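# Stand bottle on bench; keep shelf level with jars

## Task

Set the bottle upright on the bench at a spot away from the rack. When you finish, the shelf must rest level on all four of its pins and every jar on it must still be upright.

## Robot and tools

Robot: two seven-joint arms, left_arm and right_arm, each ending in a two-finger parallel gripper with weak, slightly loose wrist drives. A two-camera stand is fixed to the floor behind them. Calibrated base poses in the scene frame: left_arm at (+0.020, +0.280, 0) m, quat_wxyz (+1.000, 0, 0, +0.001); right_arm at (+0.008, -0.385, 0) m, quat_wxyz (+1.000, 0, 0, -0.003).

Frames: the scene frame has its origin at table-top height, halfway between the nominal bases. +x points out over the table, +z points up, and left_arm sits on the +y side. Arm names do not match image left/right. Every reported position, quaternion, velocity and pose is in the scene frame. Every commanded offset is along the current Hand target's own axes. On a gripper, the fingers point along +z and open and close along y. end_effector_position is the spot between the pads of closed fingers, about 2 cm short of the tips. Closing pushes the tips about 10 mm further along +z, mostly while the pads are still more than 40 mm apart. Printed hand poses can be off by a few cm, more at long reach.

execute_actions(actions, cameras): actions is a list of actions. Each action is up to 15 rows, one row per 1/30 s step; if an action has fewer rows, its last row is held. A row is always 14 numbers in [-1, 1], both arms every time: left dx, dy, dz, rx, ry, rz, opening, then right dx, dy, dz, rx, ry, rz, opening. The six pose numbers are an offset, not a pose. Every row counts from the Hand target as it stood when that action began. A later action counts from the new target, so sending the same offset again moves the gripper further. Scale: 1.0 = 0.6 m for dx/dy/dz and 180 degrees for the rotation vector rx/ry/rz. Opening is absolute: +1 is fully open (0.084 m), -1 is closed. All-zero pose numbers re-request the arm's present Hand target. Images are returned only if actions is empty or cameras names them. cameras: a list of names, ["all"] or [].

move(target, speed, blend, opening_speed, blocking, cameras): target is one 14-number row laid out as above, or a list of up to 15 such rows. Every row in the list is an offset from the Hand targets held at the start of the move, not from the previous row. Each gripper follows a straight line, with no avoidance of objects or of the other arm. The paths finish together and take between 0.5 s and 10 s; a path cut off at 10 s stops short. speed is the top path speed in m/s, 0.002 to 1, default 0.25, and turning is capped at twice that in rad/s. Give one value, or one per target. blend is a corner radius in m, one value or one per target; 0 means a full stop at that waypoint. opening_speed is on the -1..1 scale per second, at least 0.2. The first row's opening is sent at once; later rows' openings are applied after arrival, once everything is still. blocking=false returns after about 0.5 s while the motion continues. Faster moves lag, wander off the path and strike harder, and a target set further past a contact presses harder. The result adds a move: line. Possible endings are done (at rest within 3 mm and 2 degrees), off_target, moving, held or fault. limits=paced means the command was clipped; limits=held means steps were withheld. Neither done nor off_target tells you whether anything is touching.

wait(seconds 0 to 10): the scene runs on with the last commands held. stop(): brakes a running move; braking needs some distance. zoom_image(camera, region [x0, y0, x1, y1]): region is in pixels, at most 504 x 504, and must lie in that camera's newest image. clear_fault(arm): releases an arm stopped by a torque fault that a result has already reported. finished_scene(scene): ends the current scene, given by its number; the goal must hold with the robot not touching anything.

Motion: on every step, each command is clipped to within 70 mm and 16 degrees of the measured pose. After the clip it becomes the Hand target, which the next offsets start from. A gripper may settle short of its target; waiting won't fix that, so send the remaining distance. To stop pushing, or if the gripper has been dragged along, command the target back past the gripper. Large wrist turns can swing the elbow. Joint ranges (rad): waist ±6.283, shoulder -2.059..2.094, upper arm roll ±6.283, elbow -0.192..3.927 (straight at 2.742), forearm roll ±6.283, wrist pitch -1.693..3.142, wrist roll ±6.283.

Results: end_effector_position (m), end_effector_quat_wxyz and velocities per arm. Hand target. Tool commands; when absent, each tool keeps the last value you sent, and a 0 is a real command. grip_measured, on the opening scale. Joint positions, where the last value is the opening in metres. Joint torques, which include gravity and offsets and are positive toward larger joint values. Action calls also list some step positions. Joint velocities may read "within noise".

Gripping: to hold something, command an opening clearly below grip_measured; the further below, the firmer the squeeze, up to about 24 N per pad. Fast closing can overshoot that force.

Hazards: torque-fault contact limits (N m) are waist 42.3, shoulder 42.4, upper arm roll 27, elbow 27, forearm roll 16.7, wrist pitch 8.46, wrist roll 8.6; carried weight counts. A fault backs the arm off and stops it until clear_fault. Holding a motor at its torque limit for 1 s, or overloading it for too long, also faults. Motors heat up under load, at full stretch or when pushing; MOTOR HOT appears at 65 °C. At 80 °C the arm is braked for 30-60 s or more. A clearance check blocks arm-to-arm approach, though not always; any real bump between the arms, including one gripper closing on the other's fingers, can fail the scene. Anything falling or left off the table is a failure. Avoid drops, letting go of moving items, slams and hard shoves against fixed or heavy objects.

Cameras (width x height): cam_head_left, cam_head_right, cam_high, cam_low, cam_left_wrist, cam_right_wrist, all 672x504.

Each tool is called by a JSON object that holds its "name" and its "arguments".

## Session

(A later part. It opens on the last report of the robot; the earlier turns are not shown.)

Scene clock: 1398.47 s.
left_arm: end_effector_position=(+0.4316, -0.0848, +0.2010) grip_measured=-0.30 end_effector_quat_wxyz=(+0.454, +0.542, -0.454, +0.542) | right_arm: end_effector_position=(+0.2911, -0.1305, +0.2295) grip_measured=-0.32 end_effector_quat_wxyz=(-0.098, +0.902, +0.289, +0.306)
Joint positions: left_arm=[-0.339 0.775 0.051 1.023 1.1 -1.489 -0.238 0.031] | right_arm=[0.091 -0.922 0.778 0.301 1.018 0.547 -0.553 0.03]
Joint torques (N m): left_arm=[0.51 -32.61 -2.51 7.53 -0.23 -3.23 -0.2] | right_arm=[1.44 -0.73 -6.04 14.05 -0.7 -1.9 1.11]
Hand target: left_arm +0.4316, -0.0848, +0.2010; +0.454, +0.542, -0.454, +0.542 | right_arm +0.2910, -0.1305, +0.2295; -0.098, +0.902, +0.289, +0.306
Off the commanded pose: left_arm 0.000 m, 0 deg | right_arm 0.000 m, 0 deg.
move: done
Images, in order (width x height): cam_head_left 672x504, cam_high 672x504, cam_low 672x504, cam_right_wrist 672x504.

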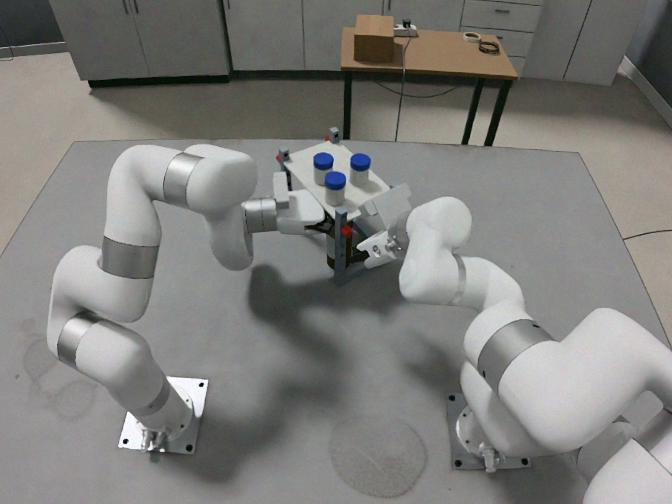

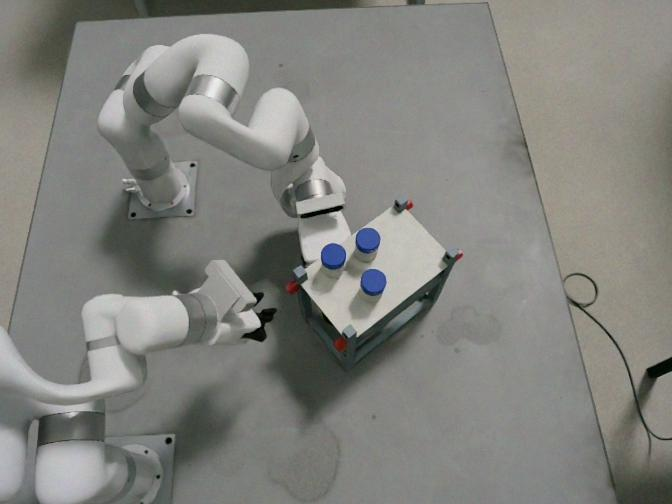

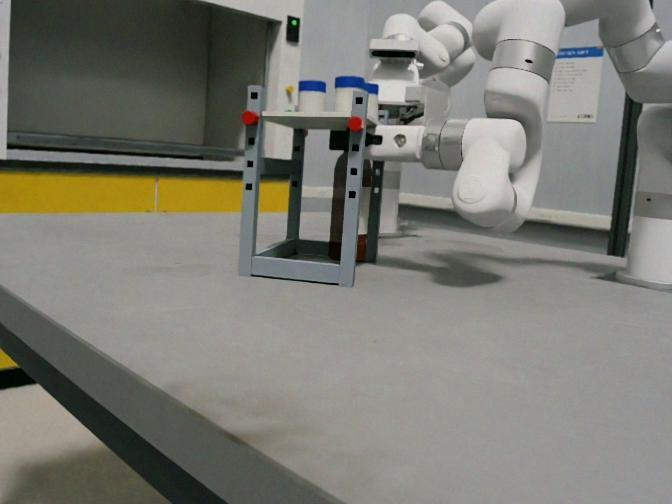

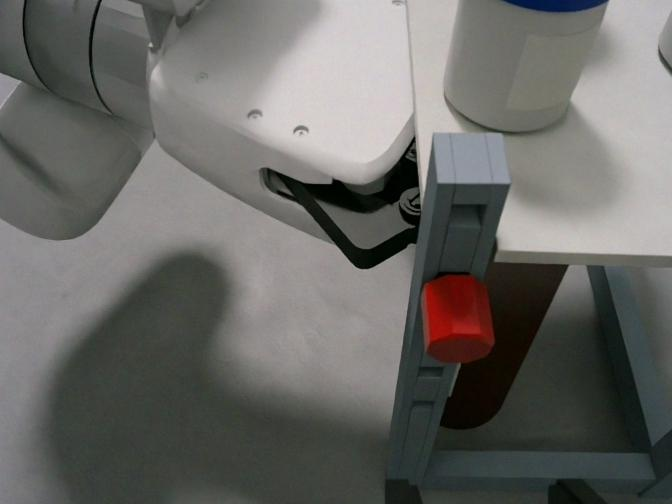

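{"name": "move", "arguments": {"target": [[-0.0108, 0, 0, 0, 0, 0, -1.0, 0, 0, 0, 0, 0, 0, -0.3]], "speed": 0.015, "cameras": ["cam_head_left", "cam_low", "cam_right_wrist"]}}

{"name": "zoom_image", "arguments": {"camera": "cam_low", "region": [230, 80, 400, 180]}}

{"name": "zoom_image", "arguments": {"camera": "cam_low", "region": [310, 220, 390, 290]}}

{"name": "zoom_image", "arguments": {"camera": "cam_right_wrist", "region": [380, 200, 560, 380]}}

Scene clock: 1431.00 s.
left_arm: end_effector_position=(+0.4316, -0.0848, +0.1946) grip_measured=-0.30 end_effector_quat_wxyz=(+0.454, +0.542, -0.454, +0.542) | right_arm: end_effector_position=(+0.2910, -0.1305, +0.2295) grip_measured=-0.32 end_effector_quat_wxyz=(-0.098, +0.902, +0.289, +0.306)
Joint positions: left_arm=[-0.339 0.794 0.05 1.03 1.098 -1.494 -0.227 0.031] | right_arm=[0.091 -0.922 0.778 0.301 1.018 0.547 -0.553 0.03]
Joint torques (N m): left_arm=[1.06 -28.76 -2.57 7.79 -1.75 -4.09 0.18] | right_arm=[0.96 -0.24 -5.83 14.38 -0.48 -1.61 0.91]
Hand target: left_arm +0.4316, -0.0848, +0.1945; +0.454, +0.542, -0.454, +0.542 | right_arm +0.2910, -0.1305, +0.2295; -0.098, +0.902, +0.289, +0.306
Off the commanded pose: left_arm 0.000 m, 0 deg | right_arm 0.000 m, 0 deg.
move: done
Images, in order (width x height): cam_head_left 672x504, cam_low 672x504, cam_right_wrist 672x504.

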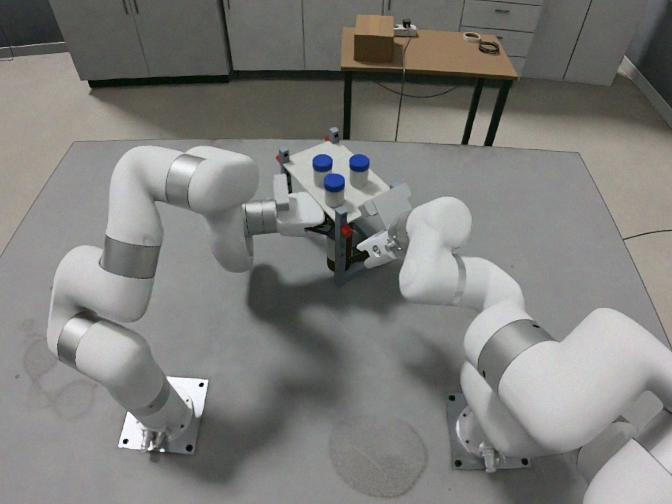

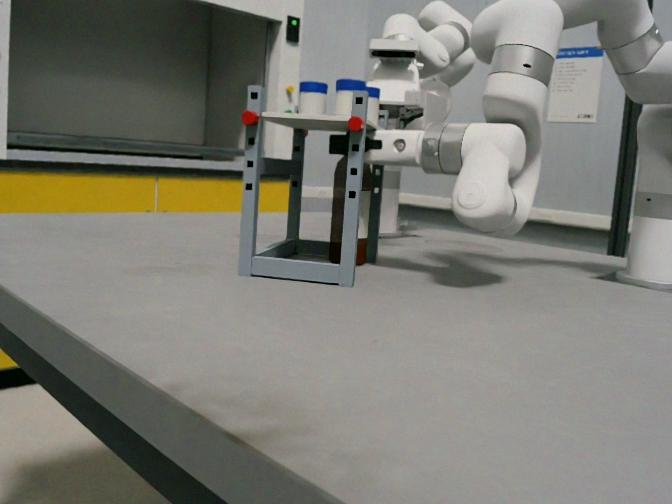

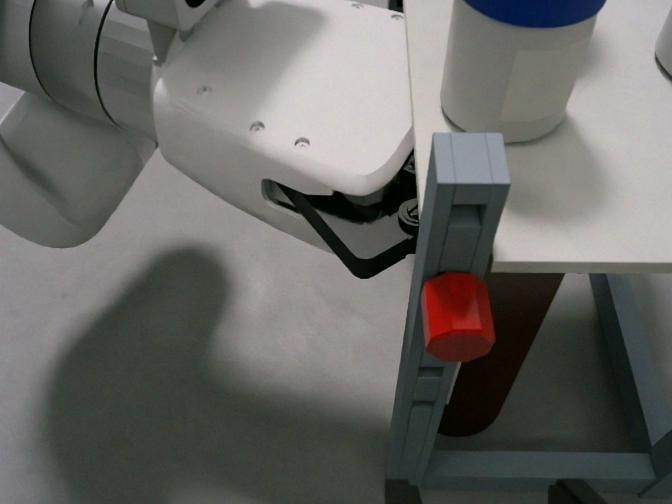

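Scaled by 2.965 from the camera's 672x504 image, which has a finer 960x720 frame.

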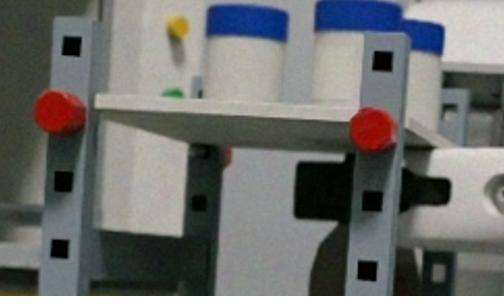

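Scaled by 6.300 from the camera's 672x504 image, which has a finer 960x720 frame.

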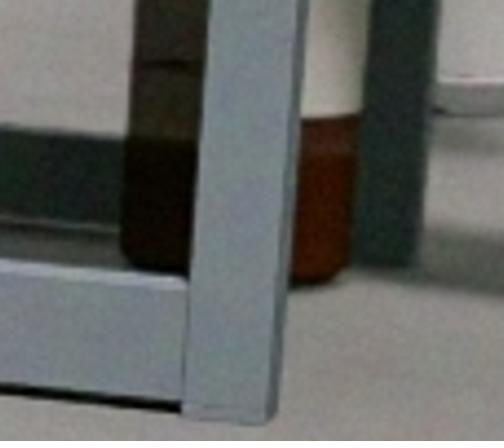

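Scaled by 2.800 from the camera's 672x504 image, which has a finer 960x720 frame.

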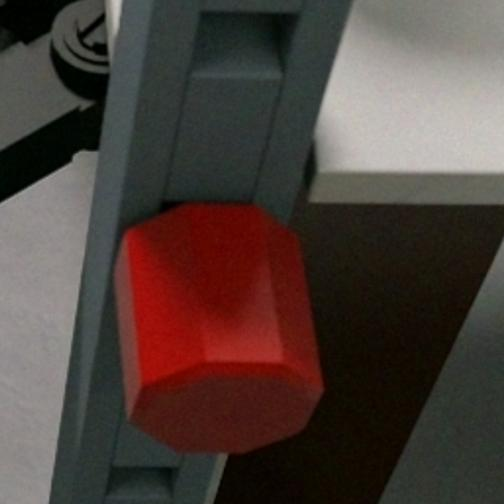

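{"name": "move", "arguments": {"target": [[0.0017, 0, -0.15, 0, 0, 0, -1.0, 0, 0, 0, 0, 0, 0, -0.3], [0.0017, -0.0762, -0.3502, 0, 0, 0, -1.0, 0, 0, 0, 0, 0, 0, -0.3]], "speed": [0.05, 0.08], "blend": 0.02, "cameras": ["all"]}}

Scene clock: 1483.93 s.
left_arm: end_effector_position=(+0.4400, +0.1301, +0.1955) grip_measured=-0.30 end_effector_quat_wxyz=(+0.454, +0.542, -0.454, +0.542) | right_arm: end_effector_position=(+0.2910, -0.1305, +0.2295) grip_measured=-0.32 end_effector_quat_wxyz=(-0.098, +0.902, +0.289, +0.306)
Joint positions: left_arm=[0.096 0.807 0.16 1.051 1.575 -1.691 -0.249 0.031] | right_arm=[0.091 -0.922 0.778 0.301 1.018 0.547 -0.553 0.03]
Joint torques (N m): left_arm=[2.46 -27.74 -1.26 6.93 -0.07 -3.83 -0.54] | right_arm=[0.9 0 -5.89 14.23 -0.5 -1.71 0.95]
Hand target: left_arm +0.4400, +0.1301, +0.1955; +0.454, +0.542, -0.454, +0.542 | right_arm +0.2910, -0.1305, +0.2295; -0.098, +0.902, +0.289, +0.306
Off the commanded pose: left_arm 0.000 m, 0 deg | right_arm 0.000 m, 0 deg.
joint sent to its limit (left arm) — joint 6 (wrist pitch), lower limit. The joint targets still meet the commanded pose.
move: done

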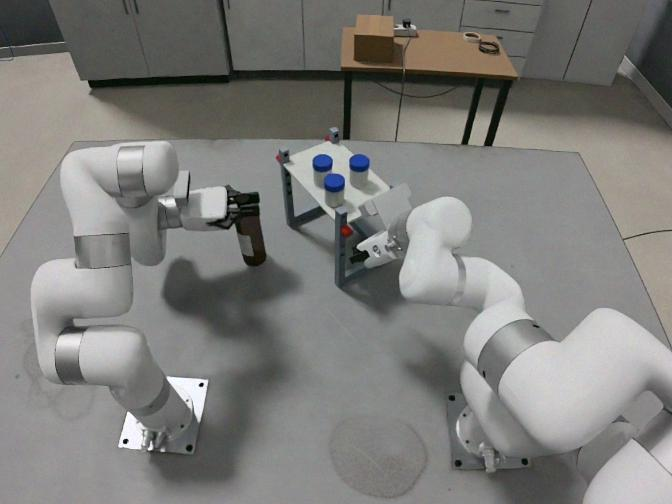

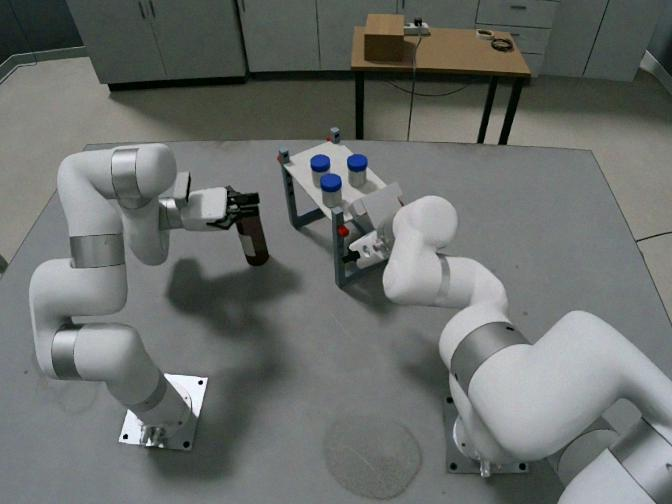

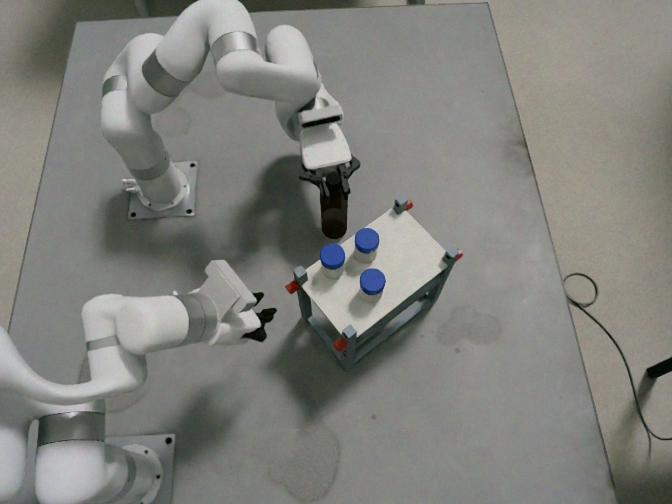

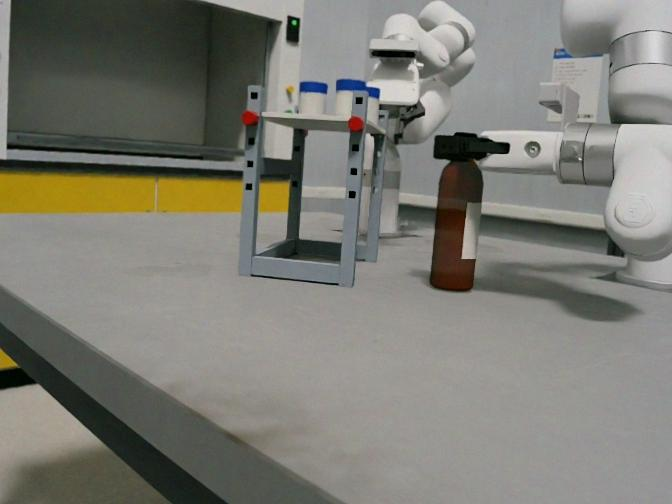

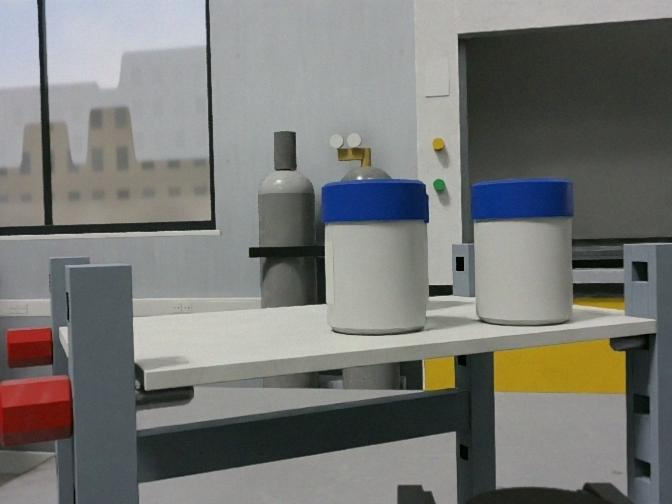

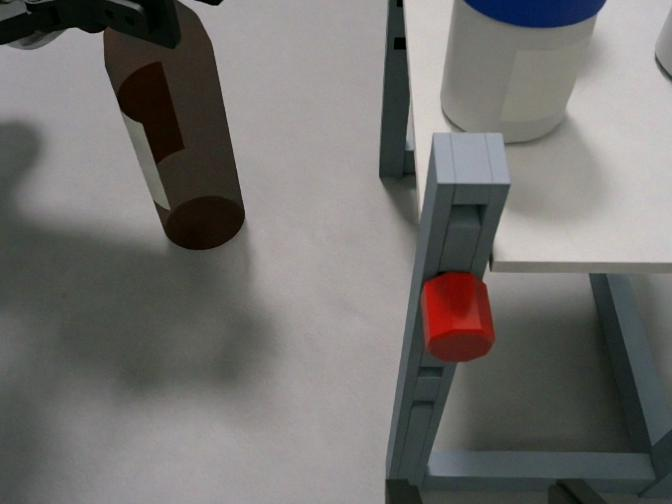

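{"name": "zoom_image", "arguments": {"camera": "cam_low", "region": [400, 110, 540, 310]}}

{"name": "zoom_image", "arguments": {"camera": "cam_left_wrist", "region": [560, 220, 672, 400]}}

{"name": "zoom_image", "arguments": {"camera": "cam_low", "region": [235, 75, 395, 175]}}

Scaled by 2.520 from the camera's 672x504 image, which has a finer 960x720 frame.

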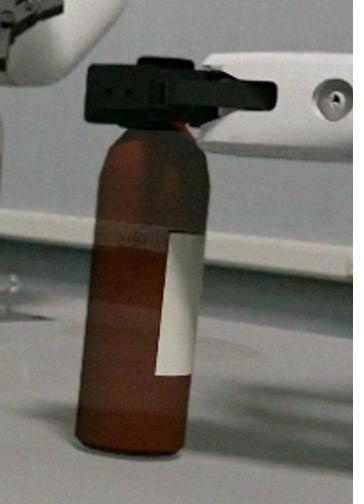

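Scaled by 2.800 from the camera's 672x504 image, which has a finer 960x720 frame.

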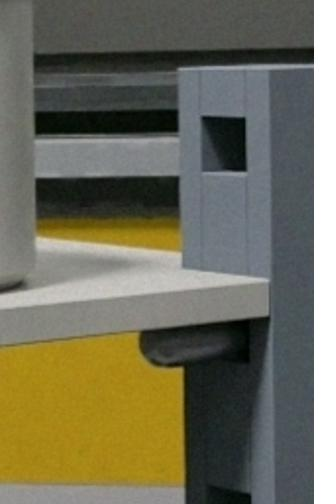

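Scaled by 3.150 from the camera's 672x504 image, which has a finer 960x720 frame.

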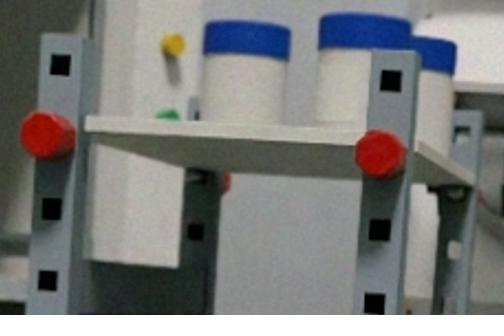

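{"name": "move", "arguments": {"target": [[-0.0025, 0, 0, 0, 0, 0, -1.0, 0, 0, 0, 0, 0, 0, -0.3], [-0.0025, 0, 0, 0, 0, 0, 0.2, 0, 0, 0, 0, 0, 0, -0.3], [-0.0025, 0, -0.117, 0, 0, 0, 0.2, 0, 0, 0, 0, 0, 0, -0.3]], "speed": [0.01, 0.05, 0.08], "opening_speed": 0.6, "cameras": ["cam_head_left", "cam_high", "cam_low", "cam_left_wrist"]}}

{"name": "zoom_image", "arguments": {"camera": "cam_low", "region": [220, 80, 500, 310]}}

Scene clock: 1528.27 s.
left_arm: end_effector_position=(+0.4278, +0.1992, +0.1940) grip_measured=+0.19 end_effector_quat_wxyz=(+0.454, +0.542, -0.454, +0.542) | right_arm: end_effector_position=(+0.2910, -0.1305, +0.2295) grip_measured=-0.32 end_effector_quat_wxyz=(-0.098, +0.902, +0.289, +0.306)
Joint positions: left_arm=[0.335 0.823 0.087 1.1 1.766 -1.691 -0.26 0.052] | right_arm=[0.091 -0.922 0.778 0.301 1.018 0.547 -0.553 0.03]
Joint torques (N m): left_arm=[2.55 -26 -1.59 6.12 0.37 -1.21 -0.57] | right_arm=[0.71 0.32 -5.82 14.29 -0.52 -1.79 0.89]
Hand target: left_arm +0.4278, +0.1992, +0.1940; +0.454, +0.542, -0.454, +0.542 | right_arm +0.2910, -0.1305, +0.2295; -0.098, +0.902, +0.289, +0.306
Off the commanded pose: left_arm 0.000 m, 0 deg | right_arm 0.000 m, 0 deg.
joint sent to its limit (left arm) — joint 6 (wrist pitch), lower limit. The joint targets still meet the commanded pose.
move: done
Images, in order (width x height): cam_head_left 672x504, cam_high 672x504, cam_low 672x504, cam_left_wrist 672x504.

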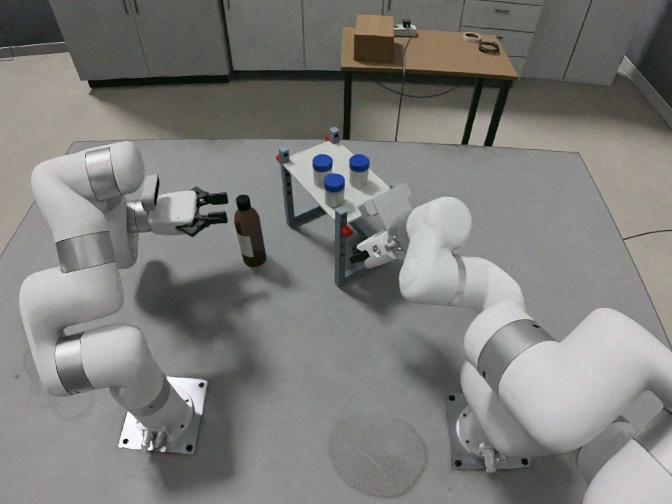

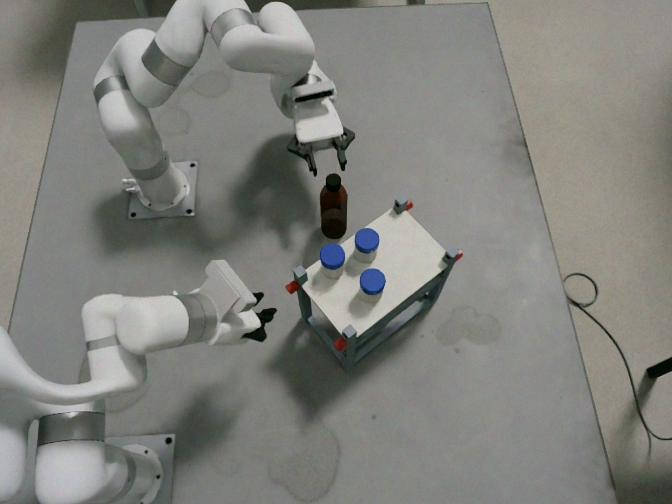

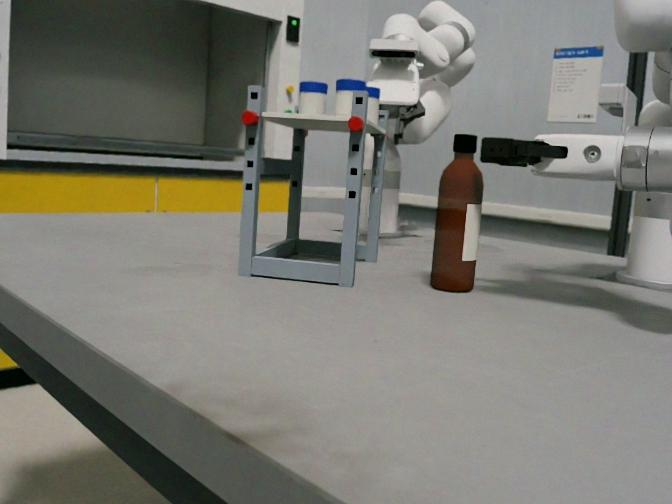

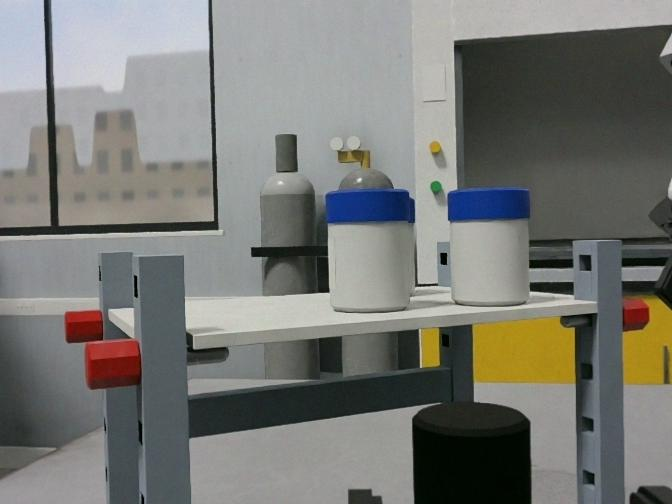

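Scaled by 1.800 from the camera's 672x504 image, which has a finer 960x720 frame.

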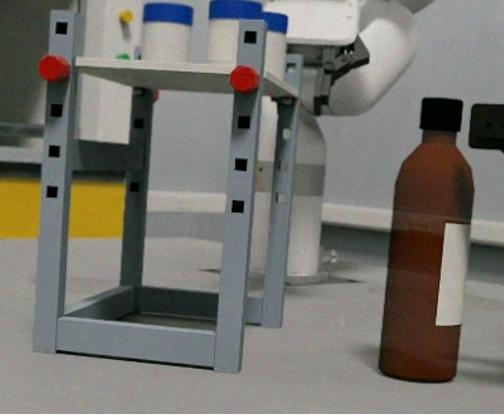

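{"name": "finished_scene", "arguments": {"scene": 1}}

The scene is finished: the task was done.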